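# Lift the loaded sealant gun off its hooks onto the table

## Task

Remove the sealant gun, with its cartridge still loaded, from the pair of hooks and set it down on the table. It must end up resting on the table by itself, away from the rack and not leaning on any other object, with the cartridge still inside. It must never drop more than a few centimetres. Declare completion when finished.

## Robot and tools

Robot: two arms, left_arm and right_arm, each with a parallel two-finger gripper and a wrist camera. Calibrated base positions in metres: left_arm (-0.029, +0.348, +0.015), right_arm (+0.041, -0.295, +0.019), both turned only slightly about z. Fixed cameras are cam_high and cam_low, and the wrist cameras are cam_left_wrist and cam_right_wrist. All images are 896x504.

Frames: the scene frame has its origin at table-top height, midway between the nominal bases. +x points out over the table, +y toward the left_arm side, and +z points up. Printed hand positions, velocities and targets use the scene frame. Offsets in commands instead follow the axes of each arm's own Hand target. On a gripper, +z is the direction the fingers point, and the fingers open and close along y. end_effector_position marks the spot between the pads, roughly 1 cm short of the fingertips.

Command row (shared by execute_actions and move): a single flat list of 14 numbers, each from -1 to 1. The first seven are for left_arm: dx, dy, dz, rx, ry, rz, opening. The last seven are the same for right_arm. Every row must include both arms. dx, dy and dz are offsets along the Hand target's own axes, and 1.0 stands for 0.6 m. rx, ry and rz together form one rotation vector, and 1.0 stands for 180 degrees. These are offsets measured from the Hand target that exists when the call begins. They are not absolute poses. Opening is absolute: +1 means fully open (0.093 m) and -1 means closed. To leave an arm where it is, give its six pose numbers as 0, but still send the opening you want, because a 0 in the opening slot is a real command meaning half closed.

execute_actions(actions, cameras): actions is a list of actions. Each action is a table of up to 15 rows, and each row is one control step of 1/30 s. When a table has fewer rows, its last row is held until step 15. Every row of an action is measured from the Hand target at the start of that action, so sending the same offset again moves the arm further. cameras is a list of camera names, ["all"], or []. If actions is an empty list, the call returns images and the full state.

move(target, speed, blend, opening_speed, grip_force, blocking, cameras): target is one 14-number row or a list of up to 15 rows. Every row counts from the same starting Hand targets, not from the row before it. speed is the path top speed in m/s, from 0.002 to 2.9 with 0.25 as the default, and rotation is capped at twice that value in rad/s. blend is a corner-rounding distance in m, with 0 meaning stop at each point. opening_speed is the rate of change of the opening per second on the -1..1 scale, at least 0.2. grip_force is the pad force limit in N, from 10 to 50, given per arm or once for both. It stays set until changed, and lower values close the fingers slowly. blocking=false returns after about 0.5 s while the move keeps running. A single move lasts at most 10 s. Paths go in straight lines, do not avoid obstacles, and the gripper can lag or overshoot, more so at speed. Do not route a path near an arm's own base, because the elbow can whip round. The result includes a move: line giving the ending (done, off_target, moving, held, fault) and any limits applied (paced means clipped, held means steps were withheld).

wait(seconds, cameras): from 0 to 3600 s. Sends nothing new and lets any running move continue. stop(cameras): brakes a running move. zoom_image(camera, region): region is [x0, y0, x1, y1] in pixels of that camera's most recent image, at most 504 wide and 504 high. finished_scene(scene): scene is the current scene's number. Call it only once the gun is resting on the table, because it cannot be reversed.

Reading results: Hand target is the last commanded pose after clipping, and it is the base for the next set of offsets. The real gripper often stops short of it, particularly at long reach or under load. Check the actual position and tilt, then send the remaining distance as a new offset. Each step, orientation commands are limited to within 40 degrees of the measured orientation. grip_measured runs from +1 (open) to -1 (closed). The pads meet at about -0.94, and each mm of object width adds about 0.0208. A reading near -1 on its own does not prove the gripper is holding something. For a firm hold, command roughly 0.41 below the reading that matches the object's width, and keep sending that value. To release, send a value well above the width reading. The last number in each arm's Joint positions is the finger gap in metres. Joint velocities read within noise when the arm is still. A MOTOR HOT line appears at 75 °C. At 90 °C the arm folds up and stays idle, and at 100 °C it goes limp. Holding loads or pressing against something it cannot reach heats a motor, so rest the arms when you can. Joint ranges in rad: waist -2.618..3.054, shoulder 0..3.142, elbow 0..3.142 (2.901 is straight), wrist pitch and yaw ±1.571, wrist roll ±2.094.

Avoid: dropping the gun or letting it slide off the hooks uncontrolled; striking the rack, table or camera stand hard; letting the arms, grippers or wrist cameras touch each other, since closing one gripper on the other's fingers counts as a collision; straining the camera cables; leaving an arm pressing against an obstacle, which it will keep doing until you command its target back behind the gripper; and letting anything fall off the table. Lift the gun straight up off both hooks before pulling it clear, lower it gently onto open table space, release it, and move the grippers away. Loose objects may sometimes get a small push from outside.

Each tool is called after ">>>" in YAML: its name, and indented under it one key for each argument.

## Session

>>> execute_actions:
  actions: []

Scene clock: 0.00 s.
left_arm: end_effector_position=(+0.3603, +0.3739, +0.1063) grip_measured=+1.000 end_effector_quat_wxyz=(+0.578, -0.005, +0.815, +0.032) | right_arm: end_effector_position=(+0.4202, -0.3283, +0.1253) grip_measured=+1.000 end_effector_quat_wxyz=(+0.613, +0.091, +0.777, -0.112)
Joint positions: left_arm=[0.101 1.557 0.357 0.863 0.01 0.051 0.093] | right_arm=[0.103 1.572 0.304 1.026 0.355 0.021 0.093]
Joint velocities: within noise
Joint torques (N m): no reading
Heat: left arm: 34 °C; right arm: 30 °C.
Hand target: left_arm +0.3638, +0.3741, +0.1147; +0.588, -0.005, +0.808, +0.032 | right_arm +0.4216, -0.3282, +0.1278; +0.615, +0.091, +0.775, -0.112
Tool commands: left_gripper/opening=+1.0 right_gripper/opening=+1.0

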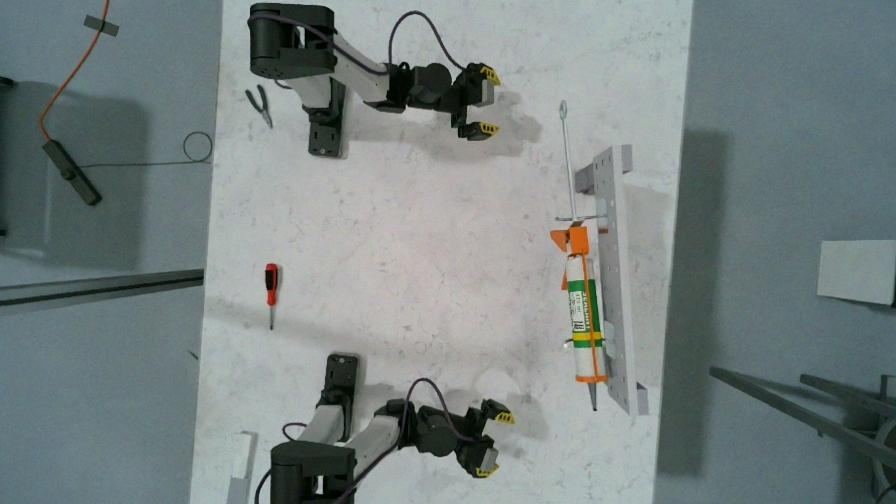

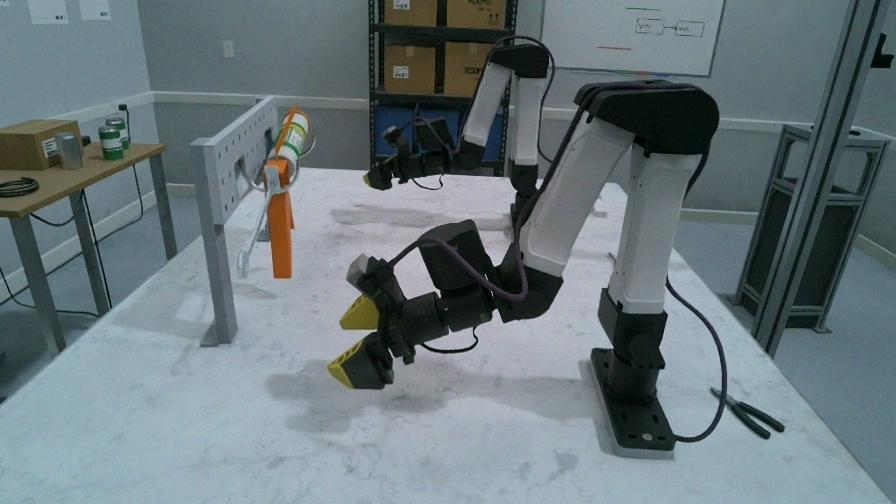

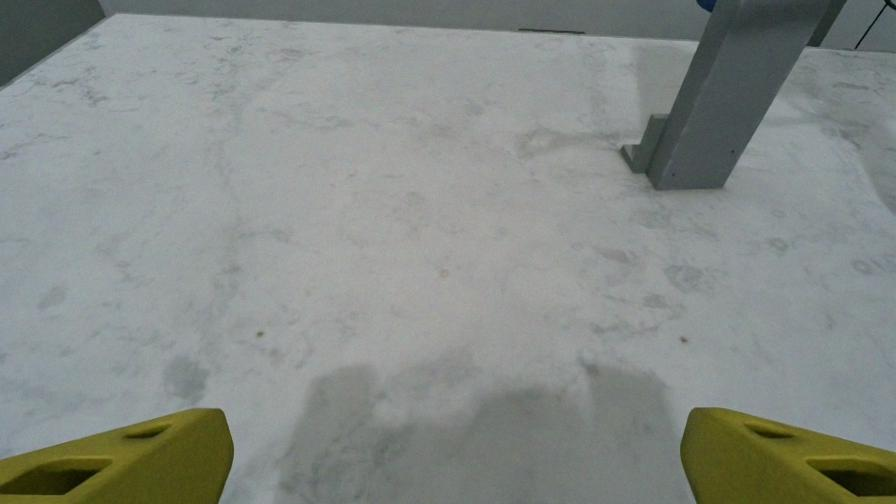

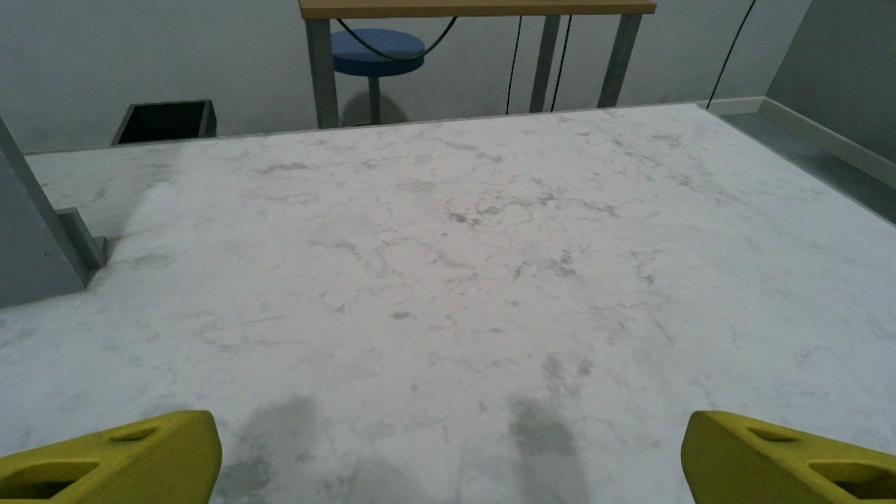

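>>> zoom_image:
  camera: "cam_high"
  region: [500, 90, 700, 430]

>>> zoom_image:
  camera: "cam_low"
  region: [180, 80, 360, 360]

Scaled by 1.482 from the camera's image (finer frame: 1280x720).

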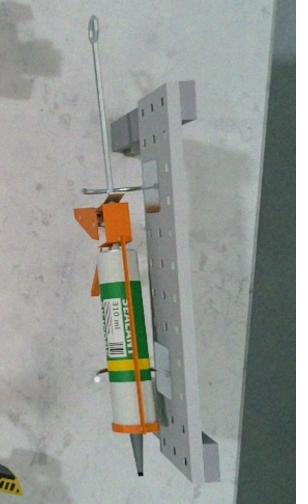

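Scaled by 1.800 from the camera's image (finer frame: 1280x720).

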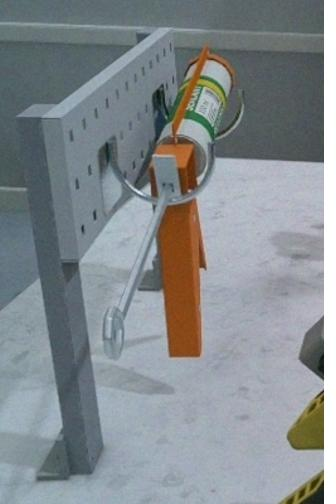

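>>> move:
  target: [-0.215,-0.443,-0.133,0.056,-0.0997,-0.514,1,-0.181,0.2365,-0.189,-0.1646,0.0497,0.4936,1]
  cameras: ["all"]

Scene clock: 6.23 s.
left_arm: end_effector_position=(+0.3375, +0.1048, +0.2454) grip_measured=+1.000 end_effector_quat_wxyz=(+0.534, -0.528, +0.473, -0.462) | right_arm: end_effector_position=(+0.3757, -0.1613, +0.2369) grip_measured=+1.000 end_effector_quat_wxyz=(+0.457, +0.461, +0.550, +0.525)
Joint positions: left_arm=[-0.895 1.685 0.834 0.843 -1.051 -1.561 0.093] | right_arm=[0.605 1.132 0.365 0.732 0.413 1.566 0.093]
Joint torques (N m): left_arm=[-0.08 -6.64 8.42 1.75 -0.21 0.03] | right_arm=[0.66 -2.88 10.56 2.63 0.38 -0.05]
Heat: left arm: 35 °C; right arm: 31 °C.
Hand target: left_arm +0.3400, +0.1005, +0.2495; +0.535, -0.533, +0.464, -0.463 | right_arm +0.3799, -0.1602, +0.2498; +0.464, +0.464, +0.533, +0.534
Off the commanded pose: left_arm 0.006 m, 1 deg | right_arm 0.014 m, 2 deg.
move: off_target (right_arm)
cam_left_wrist: T_world_to_cam=[[0.01575, -0.03114, 0.99939, -0.24537], [-0.30295, -0.95268, -0.02491, 0.24706], [0.95288, -0.30238, -0.02444, -0.20071]] pos_world=[0.26996, 0.16704, 0.24647]
cam_right_wrist: T_world_to_cam=[[-0.03613, -0.03187, -0.99884, 0.24636], [-0.56338, 0.82617, -0.00598, 0.38332], [0.82541, 0.56251, -0.0478, -0.12136]] pos_world=[0.32503, -0.24058, 0.24257]

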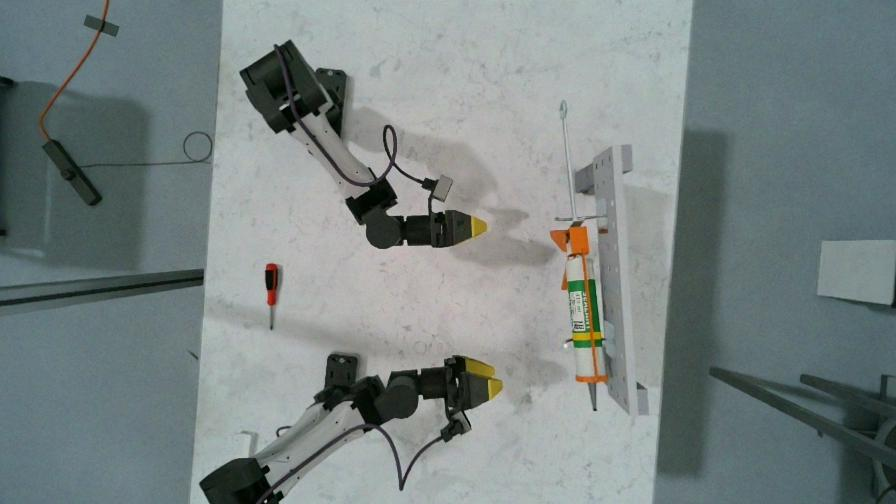

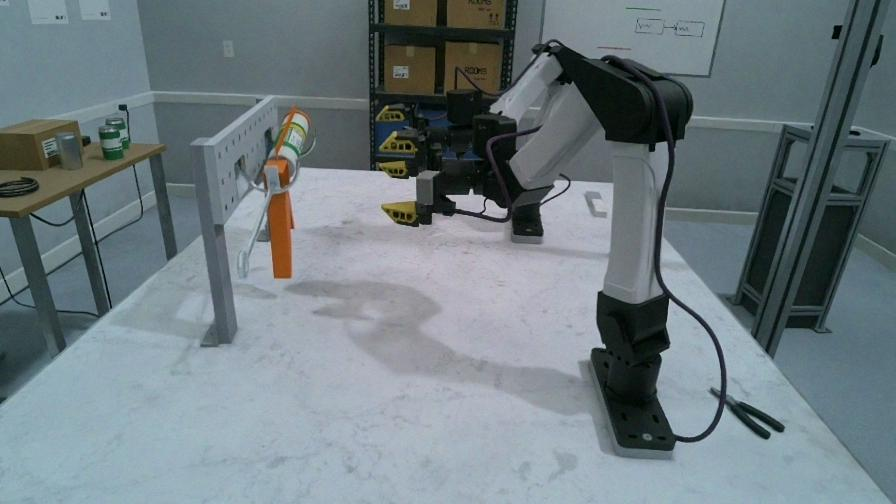

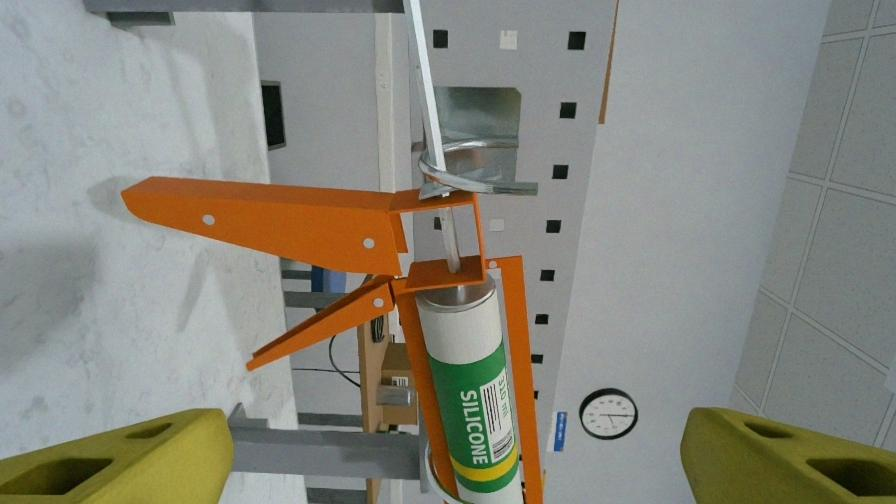

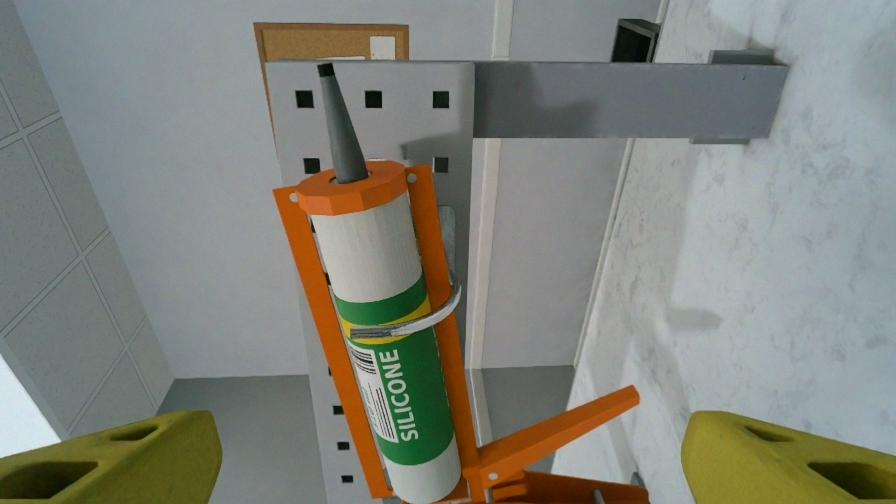

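>>> move:
  target: [-0.203,0,0,0,0,0,1,0.227,0.017,0.061,-0.008,0,-0.05,1]
  cameras: ["all"]

Scene clock: 9.70 s.
left_arm: end_effector_position=(+0.3253, +0.2183, +0.2450) grip_measured=+1.000 end_effector_quat_wxyz=(+0.538, -0.534, +0.468, -0.455) | right_arm: end_effector_position=(+0.3944, -0.0235, +0.2522) grip_measured=+1.000 end_effector_quat_wxyz=(+0.501, +0.414, +0.572, +0.500)
Joint positions: left_arm=[-0.659 1.333 0.513 0.807 -0.838 -1.562 0.093] | right_arm=[0.956 1.601 0.749 0.855 0.763 1.409 0.093]
Joint torques (N m): left_arm=[0.81 -7.66 4.7 1.88 0.12 0.04] | right_arm=[0.66 -6.53 9.94 2.43 0.36 -0.32]
Heat: left arm: 35 °C; right arm: 32 °C.
Hand target: left_arm +0.3229, +0.2210, +0.2497; +0.535, -0.533, +0.464, -0.463 | right_arm +0.3970, -0.0203, +0.2601; +0.510, +0.415, +0.562, +0.503
Off the commanded pose: left_arm 0.006 m, 1 deg | right_arm 0.009 m, 2 deg.
move: done
cam_left_wrist: T_world_to_cam=[[0.02152, -0.03155, 0.99927, -0.243], [-0.28191, -0.95914, -0.02421, 0.3459], [0.9592, -0.28118, -0.02954, -0.16017]] pos_world=[0.25638, 0.27906, 0.24647]
cam_right_wrist: T_world_to_cam=[[0.01926, -0.16472, -0.98615, 0.23849], [-0.56159, 0.81426, -0.14697, 0.3146], [0.82719, 0.55664, -0.07682, -0.20706]] pos_world=[0.34336, -0.10163, 0.26552]

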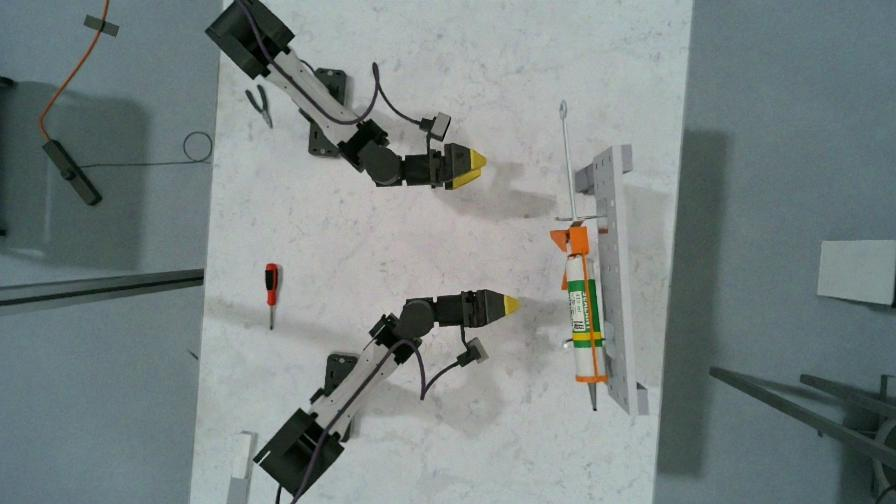

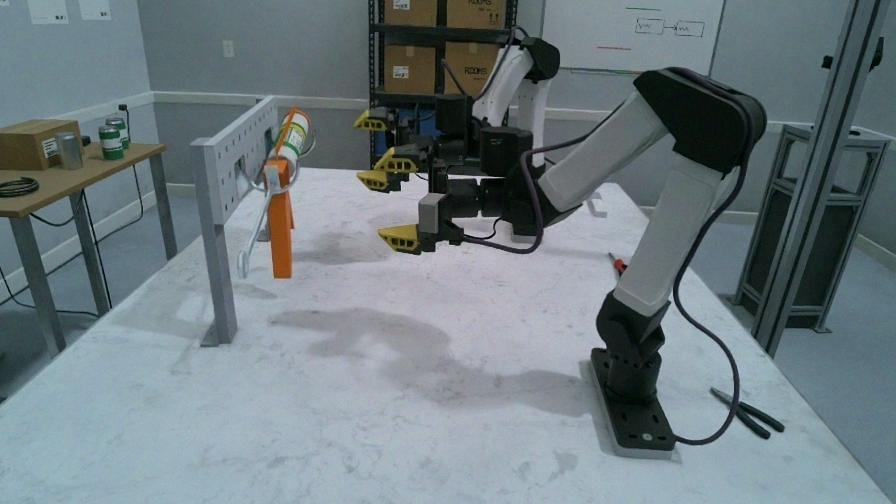

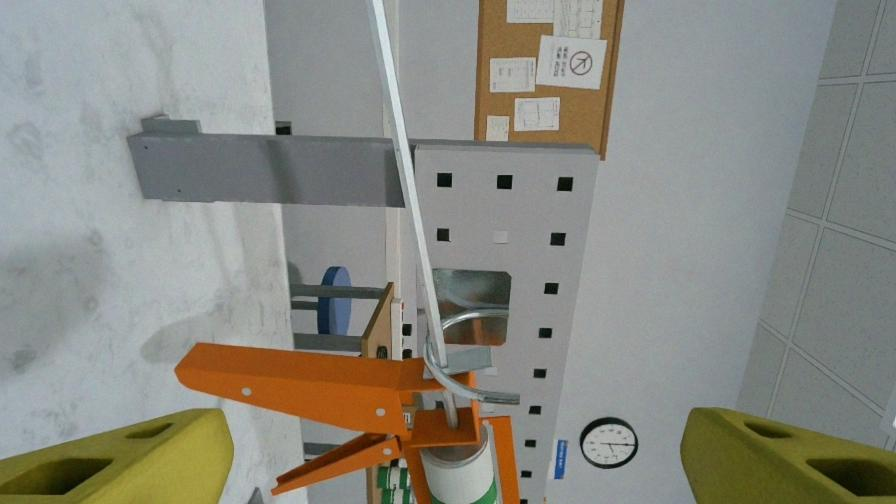

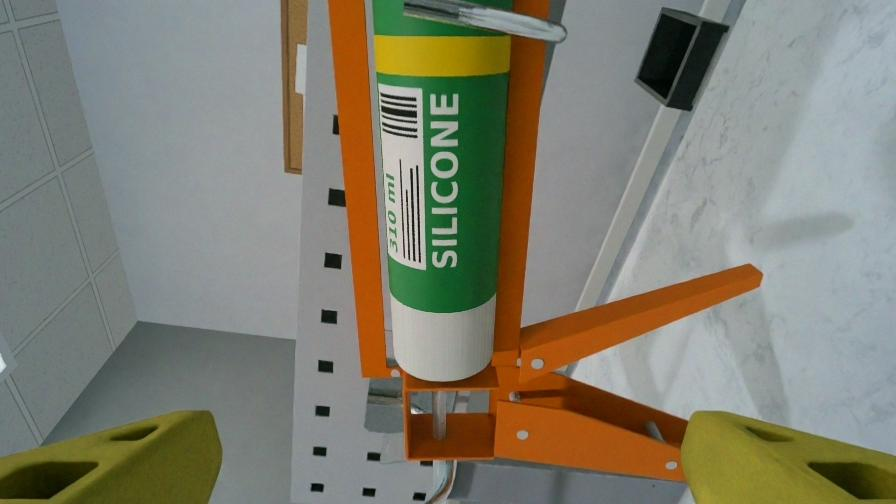

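>>> move:
  target: [0,0,0,0,0,0,1,0.006,0.006,0.145,0,0,0,1]
  speed: 0.1
  cameras: ["all"]

Scene clock: 11.80 s.
left_arm: end_effector_position=(+0.3253, +0.2182, +0.2449) grip_measured=+1.000 end_effector_quat_wxyz=(+0.537, -0.534, +0.469, -0.455) | right_arm: end_effector_position=(+0.4769, -0.0062, +0.2646) grip_measured=+1.000 end_effector_quat_wxyz=(+0.505, +0.417, +0.561, +0.507)
Joint positions: left_arm=[-0.659 1.333 0.513 0.806 -0.837 -1.562 0.093] | right_arm=[0.812 1.826 1.047 0.808 0.628 1.409 0.093]
Joint torques (N m): left_arm=[0.81 -7.68 4.77 1.89 0.11 0.03] | right_arm=[-0.28 -8.79 10.35 2.25 0.17 -0.26]
Heat: left arm: 36 °C; right arm: 33 °C.
Hand target: left_arm +0.3228, +0.2210, +0.2498; +0.535, -0.533, +0.464, -0.464 | right_arm +0.4825, -0.0039, +0.2654; +0.510, +0.415, +0.561, +0.503
Off the commanded pose: left_arm 0.006 m, 1 deg | right_arm 0.006 m, 1 deg.
move: done
cam_left_wrist: T_world_to_cam=[[0.02175, -0.03143, 0.99927, -0.24309], [-0.28261, -0.95893, -0.02401, 0.34587], [0.95899, -0.28188, -0.02974, -0.1599]] pos_world=[0.25638, 0.27896, 0.24647]
cam_right_wrist: T_world_to_cam=[[0.03616, -0.1479, -0.98834, 0.2446], [-0.55137, 0.82189, -0.14317, 0.34277], [0.83348, 0.55012, -0.05183, -0.29359]] pos_world=[0.42485, -0.08403, 0.2756]

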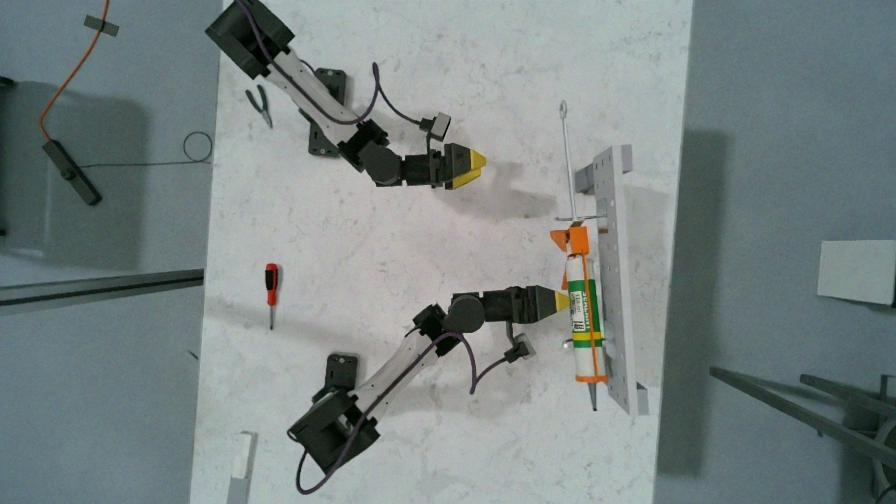

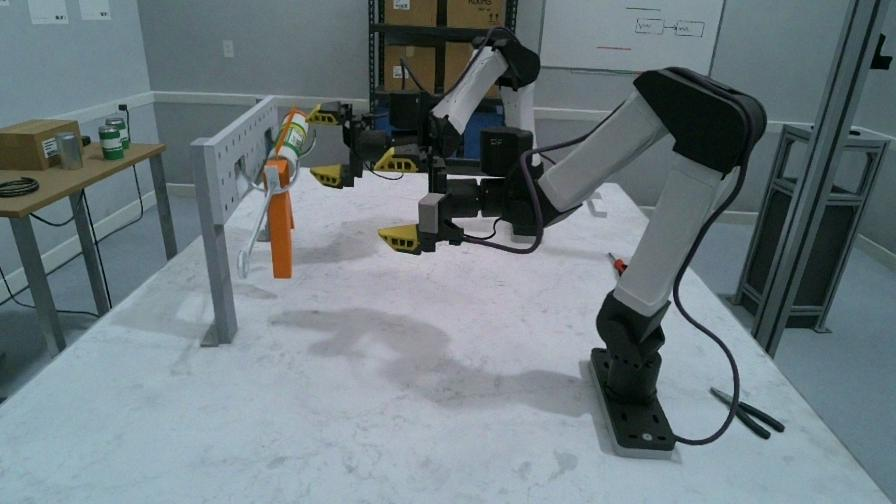

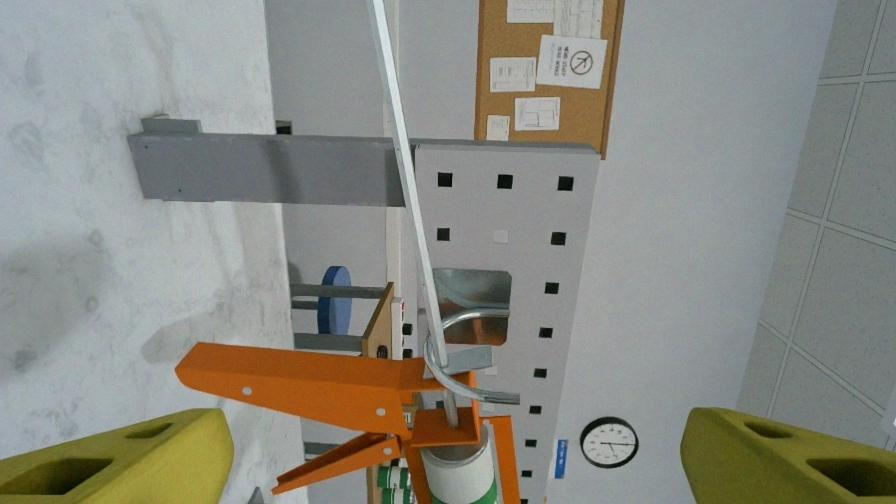

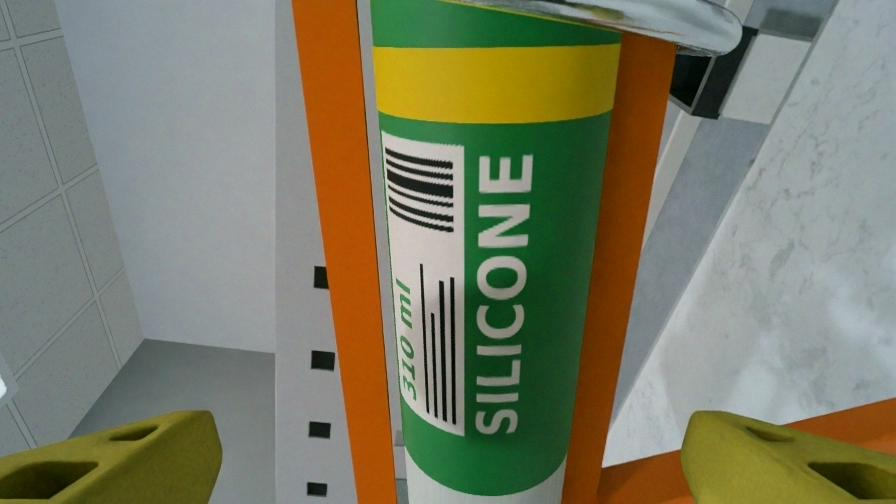

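>>> move:
  target:
    - [0,0,0,0,0,0,1,0,-0.0117,0,0,0,0,1]
    - [0,0,0,0,0,0,1,0,-0.0117,0.052,0,0,0,1]
  speed: 0.06
  cameras: ["all"]

Scene clock: 13.73 s.
left_arm: end_effector_position=(+0.3253, +0.2182, +0.2449) grip_measured=+1.000 end_effector_quat_wxyz=(+0.537, -0.534, +0.469, -0.455) | right_arm: end_effector_position=(+0.5078, -0.0024, +0.2594) grip_measured=+1.000 end_effector_quat_wxyz=(+0.506, +0.416, +0.561, +0.506)
Joint positions: left_arm=[-0.659 1.333 0.513 0.806 -0.837 -1.562 0.093] | right_arm=[0.765 1.921 1.152 0.797 0.581 1.409 0.093]
Joint torques (N m): left_arm=[0.83 -7.66 4.71 1.89 0.11 0.03] | right_arm=[-0.29 -9.65 10.44 2.29 0.16 -0.24]
Heat: left arm: 36 °C; right arm: 33 °C.
Hand target: left_arm +0.3228, +0.2210, +0.2498; +0.535, -0.533, +0.464, -0.464 | right_arm +0.5137, -0.0006, +0.2593; +0.510, +0.415, +0.561, +0.503
Off the commanded pose: left_arm 0.006 m, 1 deg | right_arm 0.006 m, 1 deg.
move: done
cam_left_wrist: T_world_to_cam=[[0.02175, -0.03143, 0.99927, -0.24309], [-0.28261, -0.95893, -0.02401, 0.34587], [0.95899, -0.28188, -0.02974, -0.1599]] pos_world=[0.25638, 0.27896, 0.24647]
cam_right_wrist: T_world_to_cam=[[0.03678, -0.14918, -0.98813, 0.23854], [-0.55133, 0.82167, -0.14456, 0.35643], [0.83348, 0.5501, -0.05203, -0.32168]] pos_world=[0.45585, -0.08033, 0.2705]

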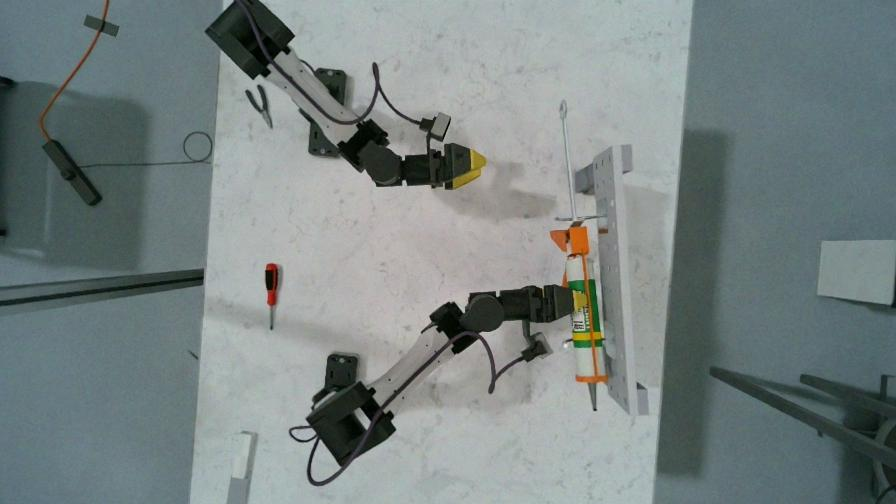

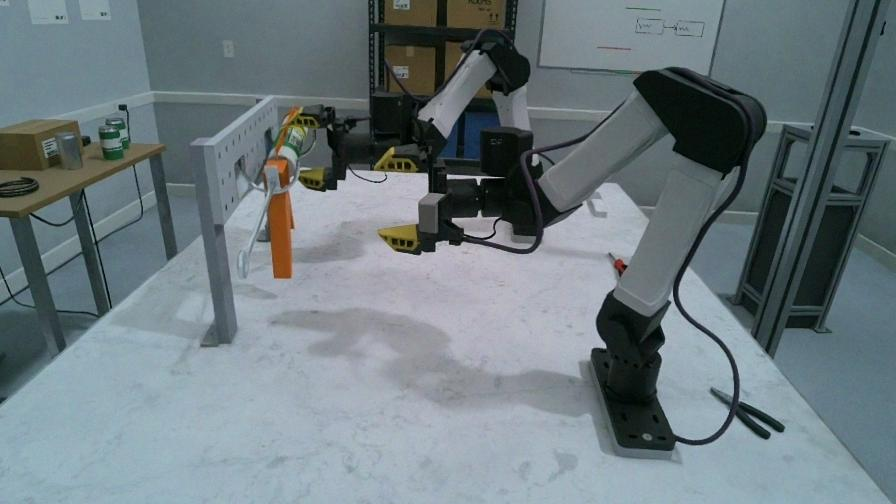

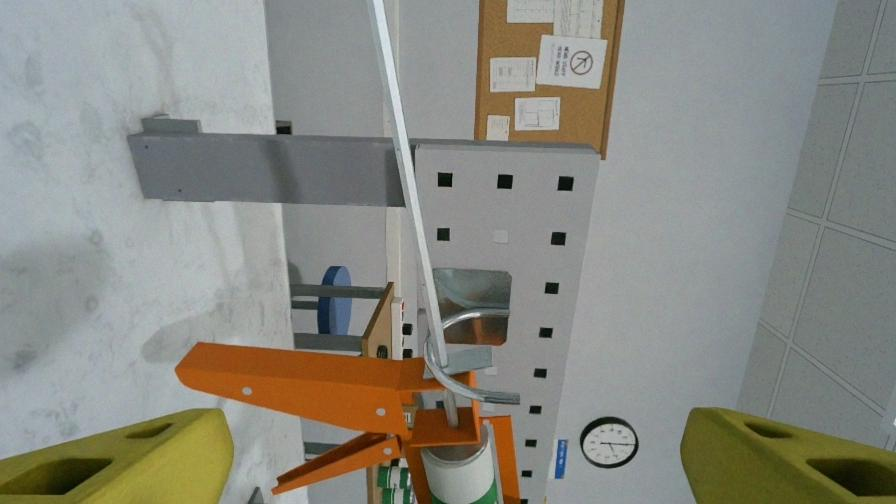

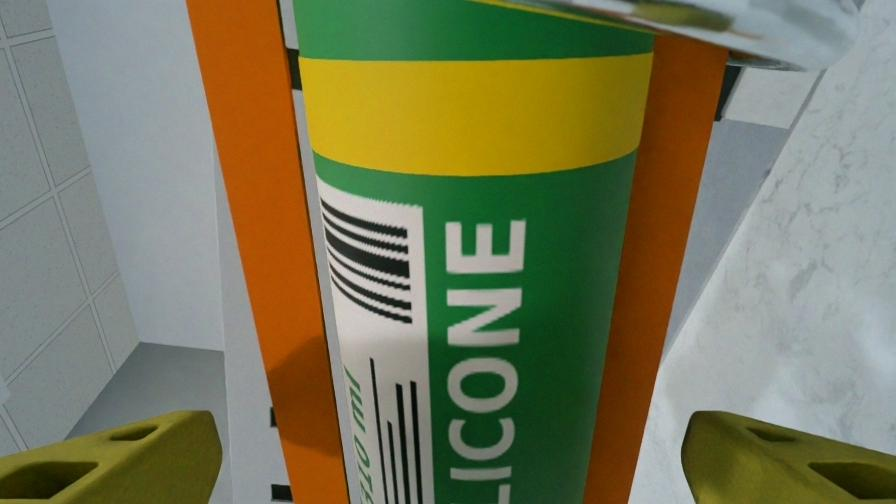

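>>> move:
  target:
    - [0,0,0,0,0,0,1,0,-0.0042,0.004,0,0,0,1]
    - [0,0,0,0,0,0,1,0,-0.0042,0.004,0,0,0,0.05]
  speed: 0.06
  opening_speed: 0.4
  cameras: ["cam_low","cam_left_wrist","cam_right_wrist"]

Scene clock: 17.17 s.
left_arm: end_effector_position=(+0.3253, +0.2182, +0.2449) grip_measured=+1.000 end_effector_quat_wxyz=(+0.537, -0.534, +0.469, -0.455) | right_arm: end_effector_position=(+0.5099, -0.0016, +0.2550) grip_measured=+0.053 end_effector_quat_wxyz=(+0.505, +0.416, +0.564, +0.504)
Joint positions: left_arm=[-0.659 1.333 0.513 0.806 -0.837 -1.562 0.093] | right_arm=[0.762 1.932 1.156 0.797 0.576 1.409 0.048]
Joint torques (N m): left_arm=[0.84 -7.66 4.71 1.89 0.1 0.03] | right_arm=[-0.42 -9.83 10.48 2.36 0.17 -0.24]
Heat: left arm: 36 °C; right arm: 34 °C.
Hand target: left_arm +0.3228, +0.2210, +0.2498; +0.535, -0.533, +0.464, -0.464 | right_arm +0.5162, -0.0005, +0.2569; +0.510, +0.415, +0.561, +0.503
Off the commanded pose: left_arm 0.006 m, 1 deg | right_arm 0.007 m, 1 deg.
move: done
cam_left_wrist: T_world_to_cam=[[0.02175, -0.03143, 0.99927, -0.24309], [-0.28261, -0.95893, -0.02401, 0.34587], [0.95899, -0.28188, -0.02974, -0.1599]] pos_world=[0.25638, 0.27896, 0.24647]
cam_right_wrist: T_world_to_cam=[[0.03122, -0.15445, -0.98751, 0.23689], [-0.55372, 0.81985, -0.14573, 0.35777], [0.83212, 0.55135, -0.05993, -0.3214]] pos_world=[0.45815, -0.07953, 0.26681]

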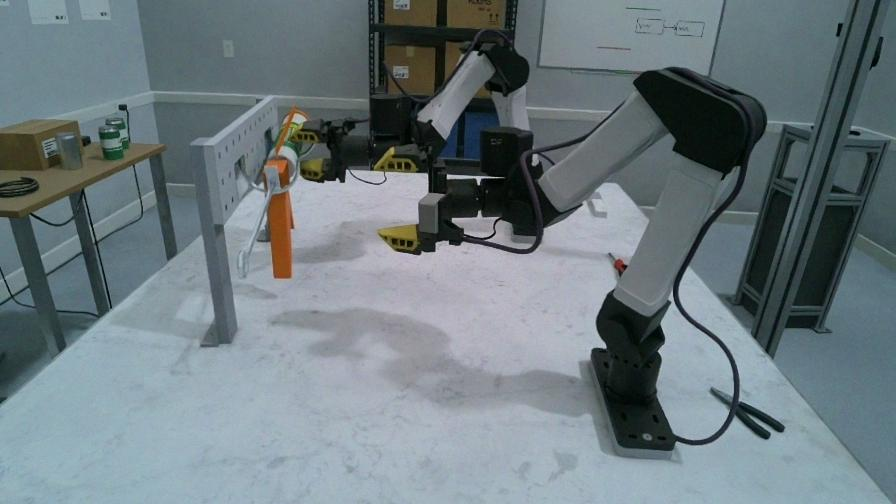

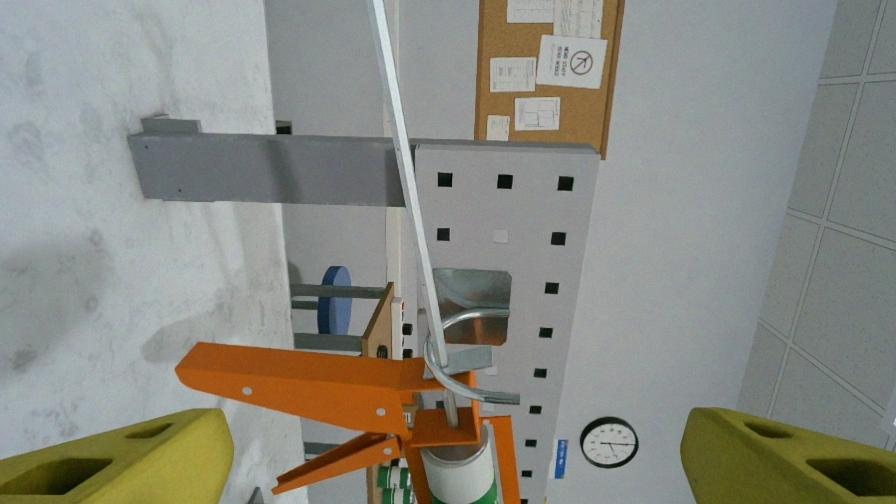

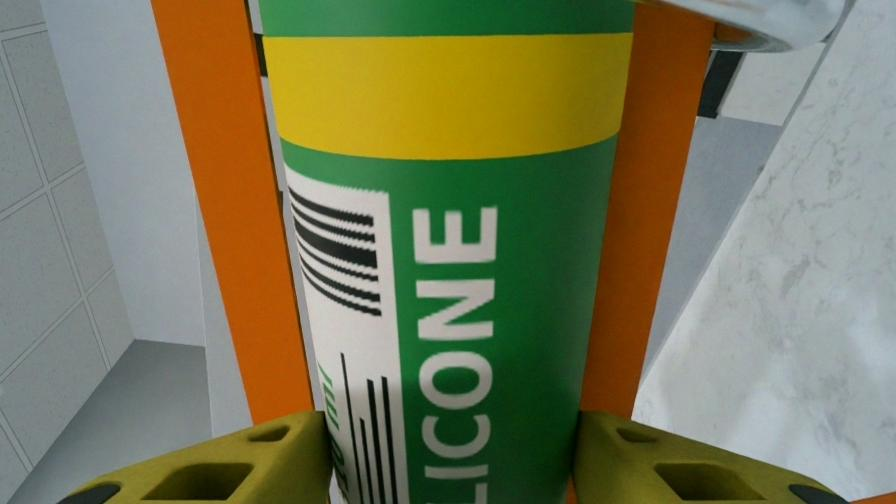

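>>> zoom_image:
  camera: "cam_right_wrist"
  region: [150, 300, 700, 504]

>>> zoom_image:
  camera: "cam_low"
  region: [230, 90, 370, 210]

Region (150, 300, 700, 504) is 550x204 pixels. A region can be at most 504 by 504 pixels.

Scaled by 3.600 from the camera's image (finer frame: 1280x720).

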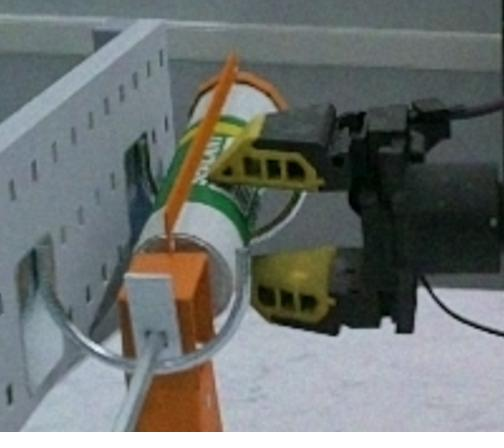

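>>> zoom_image:
  camera: "cam_right_wrist"
  region: [200, 360, 400, 504]

>>> zoom_image:
  camera: "cam_right_wrist"
  region: [500, 360, 700, 504]

Scaled by 2.520 from the camera's image (finer frame: 1280x720).

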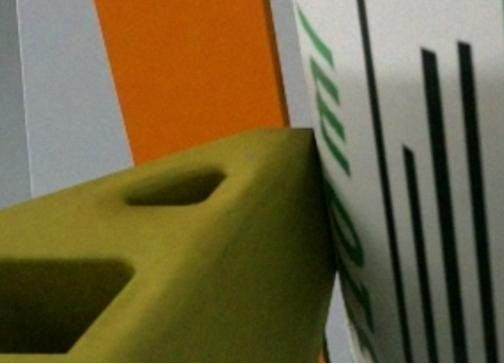

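Scaled by 2.520 from the camera's image (finer frame: 1280x720).

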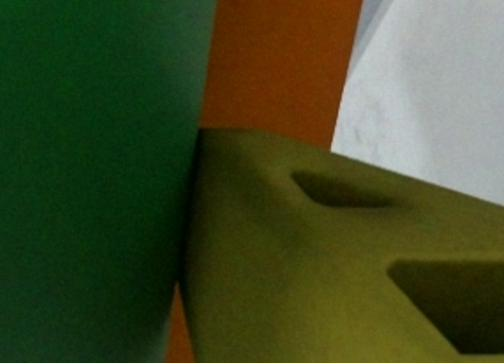

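>>> move:
  target: [0,0,0,0,0,0,1,0,0,-0.01,0,0,0,1]
  opening_speed: 0.8
  cameras: ["cam_low","cam_right_wrist"]

Scene clock: 20.87 s.
left_arm: end_effector_position=(+0.3253, +0.2182, +0.2449) grip_measured=+1.000 end_effector_quat_wxyz=(+0.537, -0.534, +0.469, -0.455) | right_arm: end_effector_position=(+0.5099, -0.0016, +0.2550) grip_measured=+1.000 end_effector_quat_wxyz=(+0.504, +0.416, +0.565, +0.504)
Joint positions: left_arm=[-0.659 1.333 0.513 0.806 -0.837 -1.562 0.093] | right_arm=[0.762 1.932 1.156 0.797 0.576 1.409 0.093]
Joint torques (N m): left_arm=[0.83 -7.69 4.72 1.89 0.11 0.03] | right_arm=[0.39 -11.14 8.32 2.43 0.26 -0.24]
Heat: left arm: 36 °C; right arm: 35 °C.
Hand target: left_arm +0.3228, +0.2210, +0.2498; +0.535, -0.533, +0.464, -0.464 | right_arm +0.5102, -0.0013, +0.2568; +0.510, +0.414, +0.561, +0.503
Off the commanded pose: left_arm 0.006 m, 1 deg | right_arm 0.002 m, 1 deg.
move: done
cam_right_wrist: T_world_to_cam=[[0.03127, -0.15444, -0.98751, 0.23686], [-0.55401, 0.81965, -0.14573, 0.35789], [0.83192, 0.55165, -0.05993, -0.32129]] pos_world=[0.45815, -0.07953, 0.26681]

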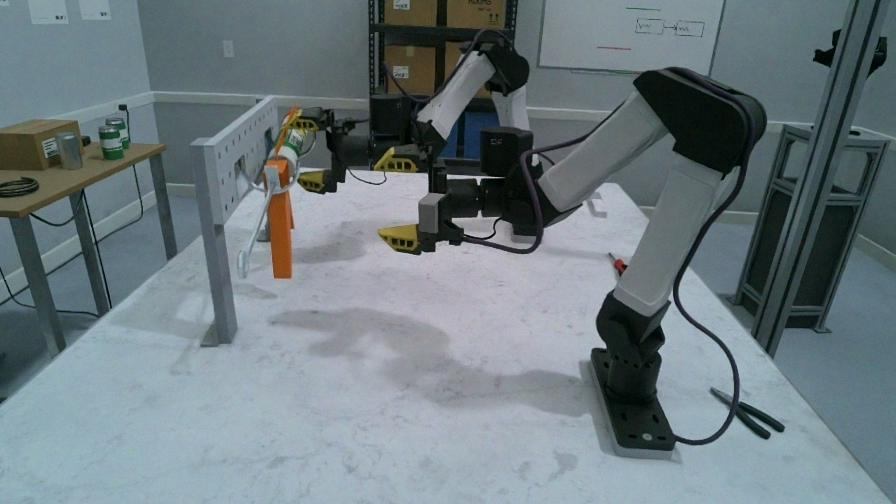

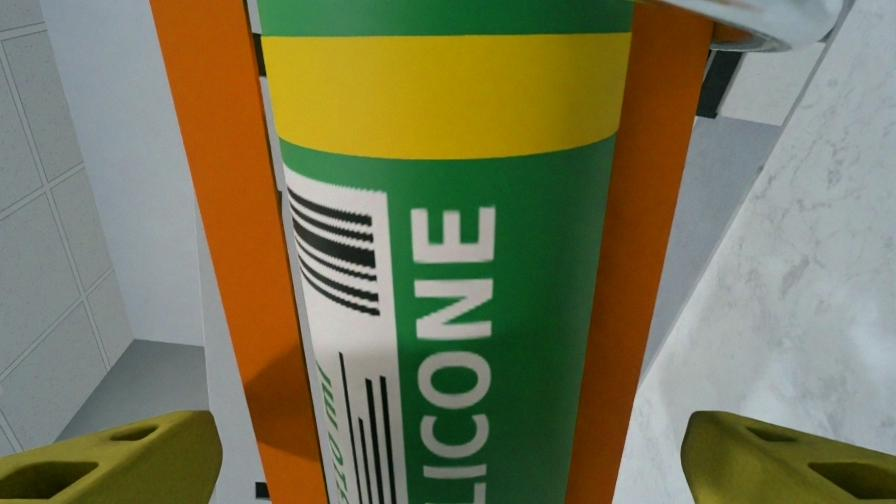

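>>> move:
  target:
    - [0,0,0,0,0,0,1,0,0.004,0,0,0,0,1]
    - [0,0,0,0,0,0,1,0,0.004,0.03,0,0,0,1]
  speed: 0.05
  cameras: ["cam_low","cam_right_wrist"]

>>> zoom_image:
  camera: "cam_low"
  region: [230, 90, 370, 210]

Scene clock: 22.37 s.
left_arm: end_effector_position=(+0.3253, +0.2182, +0.2449) grip_measured=+1.000 end_effector_quat_wxyz=(+0.537, -0.534, +0.469, -0.455) | right_arm: end_effector_position=(+0.5221, -0.0003, +0.2600) grip_measured=+1.000 end_effector_quat_wxyz=(+0.506, +0.416, +0.561, +0.506)
Joint positions: left_arm=[-0.659 1.333 0.513 0.806 -0.837 -1.562 0.093] | right_arm=[0.746 1.96 1.211 0.777 0.562 1.409 0.093]
Joint torques (N m): left_arm=[0.83 -7.65 4.71 1.89 0.11 0.03] | right_arm=[-0.28 -10.06 10.44 2.3 0.17 -0.23]
Heat: left arm: 36 °C; right arm: 35 °C.
Hand target: left_arm +0.3228, +0.2210, +0.2498; +0.535, -0.533, +0.464, -0.464 | right_arm +0.5280, +0.0015, +0.2597; +0.510, +0.415, +0.561, +0.503
Off the commanded pose: left_arm 0.006 m, 1 deg | right_arm 0.006 m, 1 deg.
move: done
cam_right_wrist: T_world_to_cam=[[0.03685, -0.14985, -0.98802, 0.23882], [-0.55127, 0.8216, -0.14517, 0.36273], [0.83351, 0.55002, -0.05233, -0.33472]] pos_world=[0.47015, -0.07813, 0.2711]

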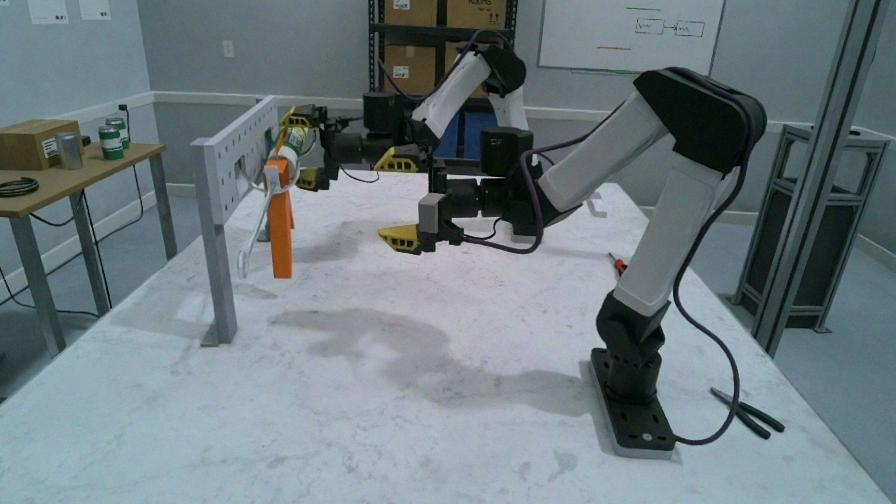

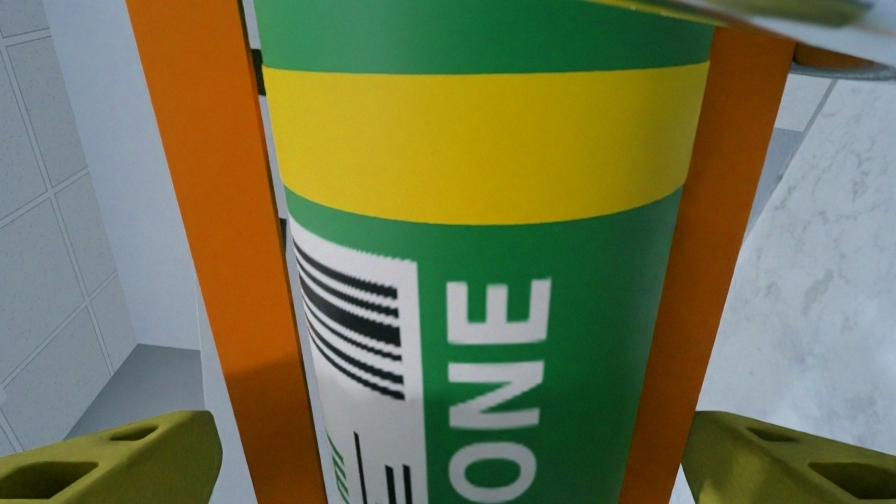

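Scaled by 3.600 from the camera's image (finer frame: 1280x720).

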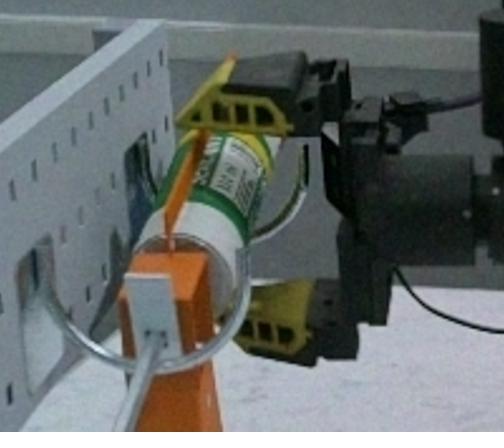

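>>> move:
  target:
    - [0,0,0,0,0,0,1,0,-0.005,0.002,0,0,0,1]
    - [0,0,0,0,0,0,1,0,-0.005,0.002,0,0,0,0.45]
  speed: 0.05
  opening_speed: 0.4
  cameras: ["cam_low","cam_right_wrist"]

>>> zoom_image:
  camera: "cam_low"
  region: [230, 90, 370, 210]

Scene clock: 24.73 s.
left_arm: end_effector_position=(+0.3253, +0.2182, +0.2449) grip_measured=+1.000 end_effector_quat_wxyz=(+0.537, -0.534, +0.469, -0.455) | right_arm: end_effector_position=(+0.5231, +0.0014, +0.2569) grip_measured=+0.611 end_effector_quat_wxyz=(+0.505, +0.415, +0.564, +0.506)
Joint positions: left_arm=[-0.659 1.333 0.513 0.806 -0.837 -1.562 0.093] | right_arm=[0.746 1.969 1.214 0.779 0.557 1.408 0.075]
Joint torques (N m): left_arm=[0.81 -7.68 4.72 1.88 0.11 0.04] | right_arm=[-0.53 -10.18 10.11 2.39 0.18 -0.22]
Heat: left arm: 36 °C; right arm: 35 °C.
Hand target: left_arm +0.3228, +0.2210, +0.2498; +0.535, -0.533, +0.464, -0.464 | right_arm +0.5293, +0.0012, +0.2567; +0.510, +0.415, +0.561, +0.503
Off the commanded pose: left_arm 0.006 m, 1 deg | right_arm 0.006 m, 1 deg.
move: done
cam_right_wrist: T_world_to_cam=[[0.03452, -0.15312, -0.9876, 0.23717], [-0.5551, 0.81881, -0.14635, 0.36374], [0.83107, 0.55327, -0.05673, -0.33417]] pos_world=[0.47145, -0.07663, 0.2685]

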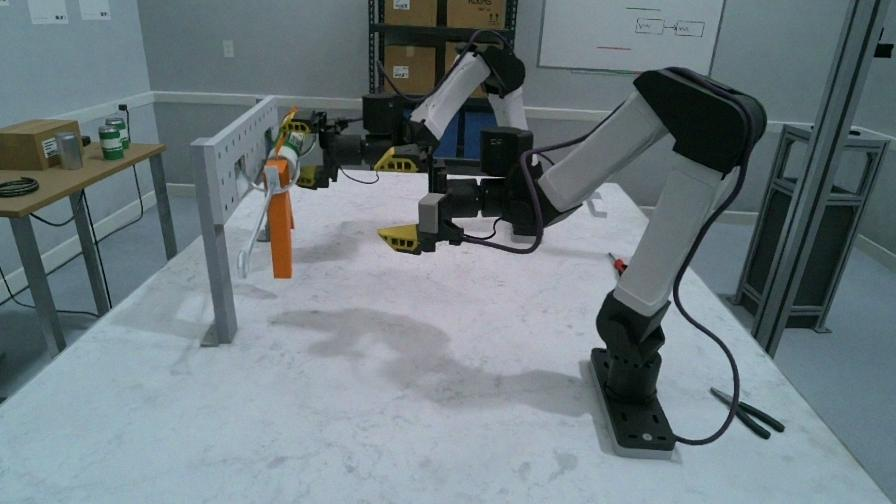

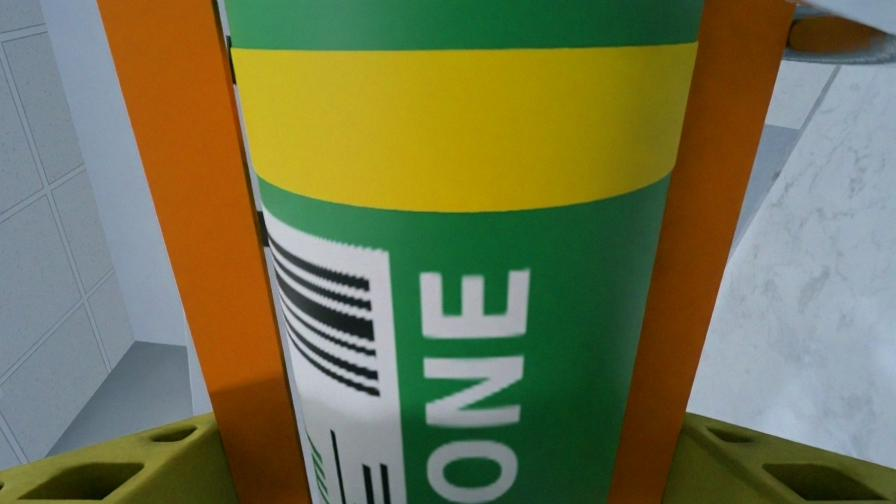

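Scaled by 3.600 from the camera's image (finer frame: 1280x720).

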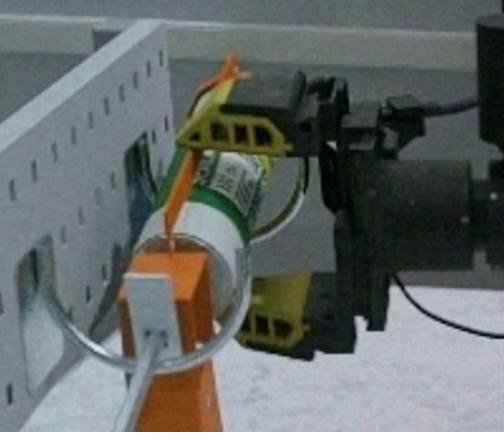

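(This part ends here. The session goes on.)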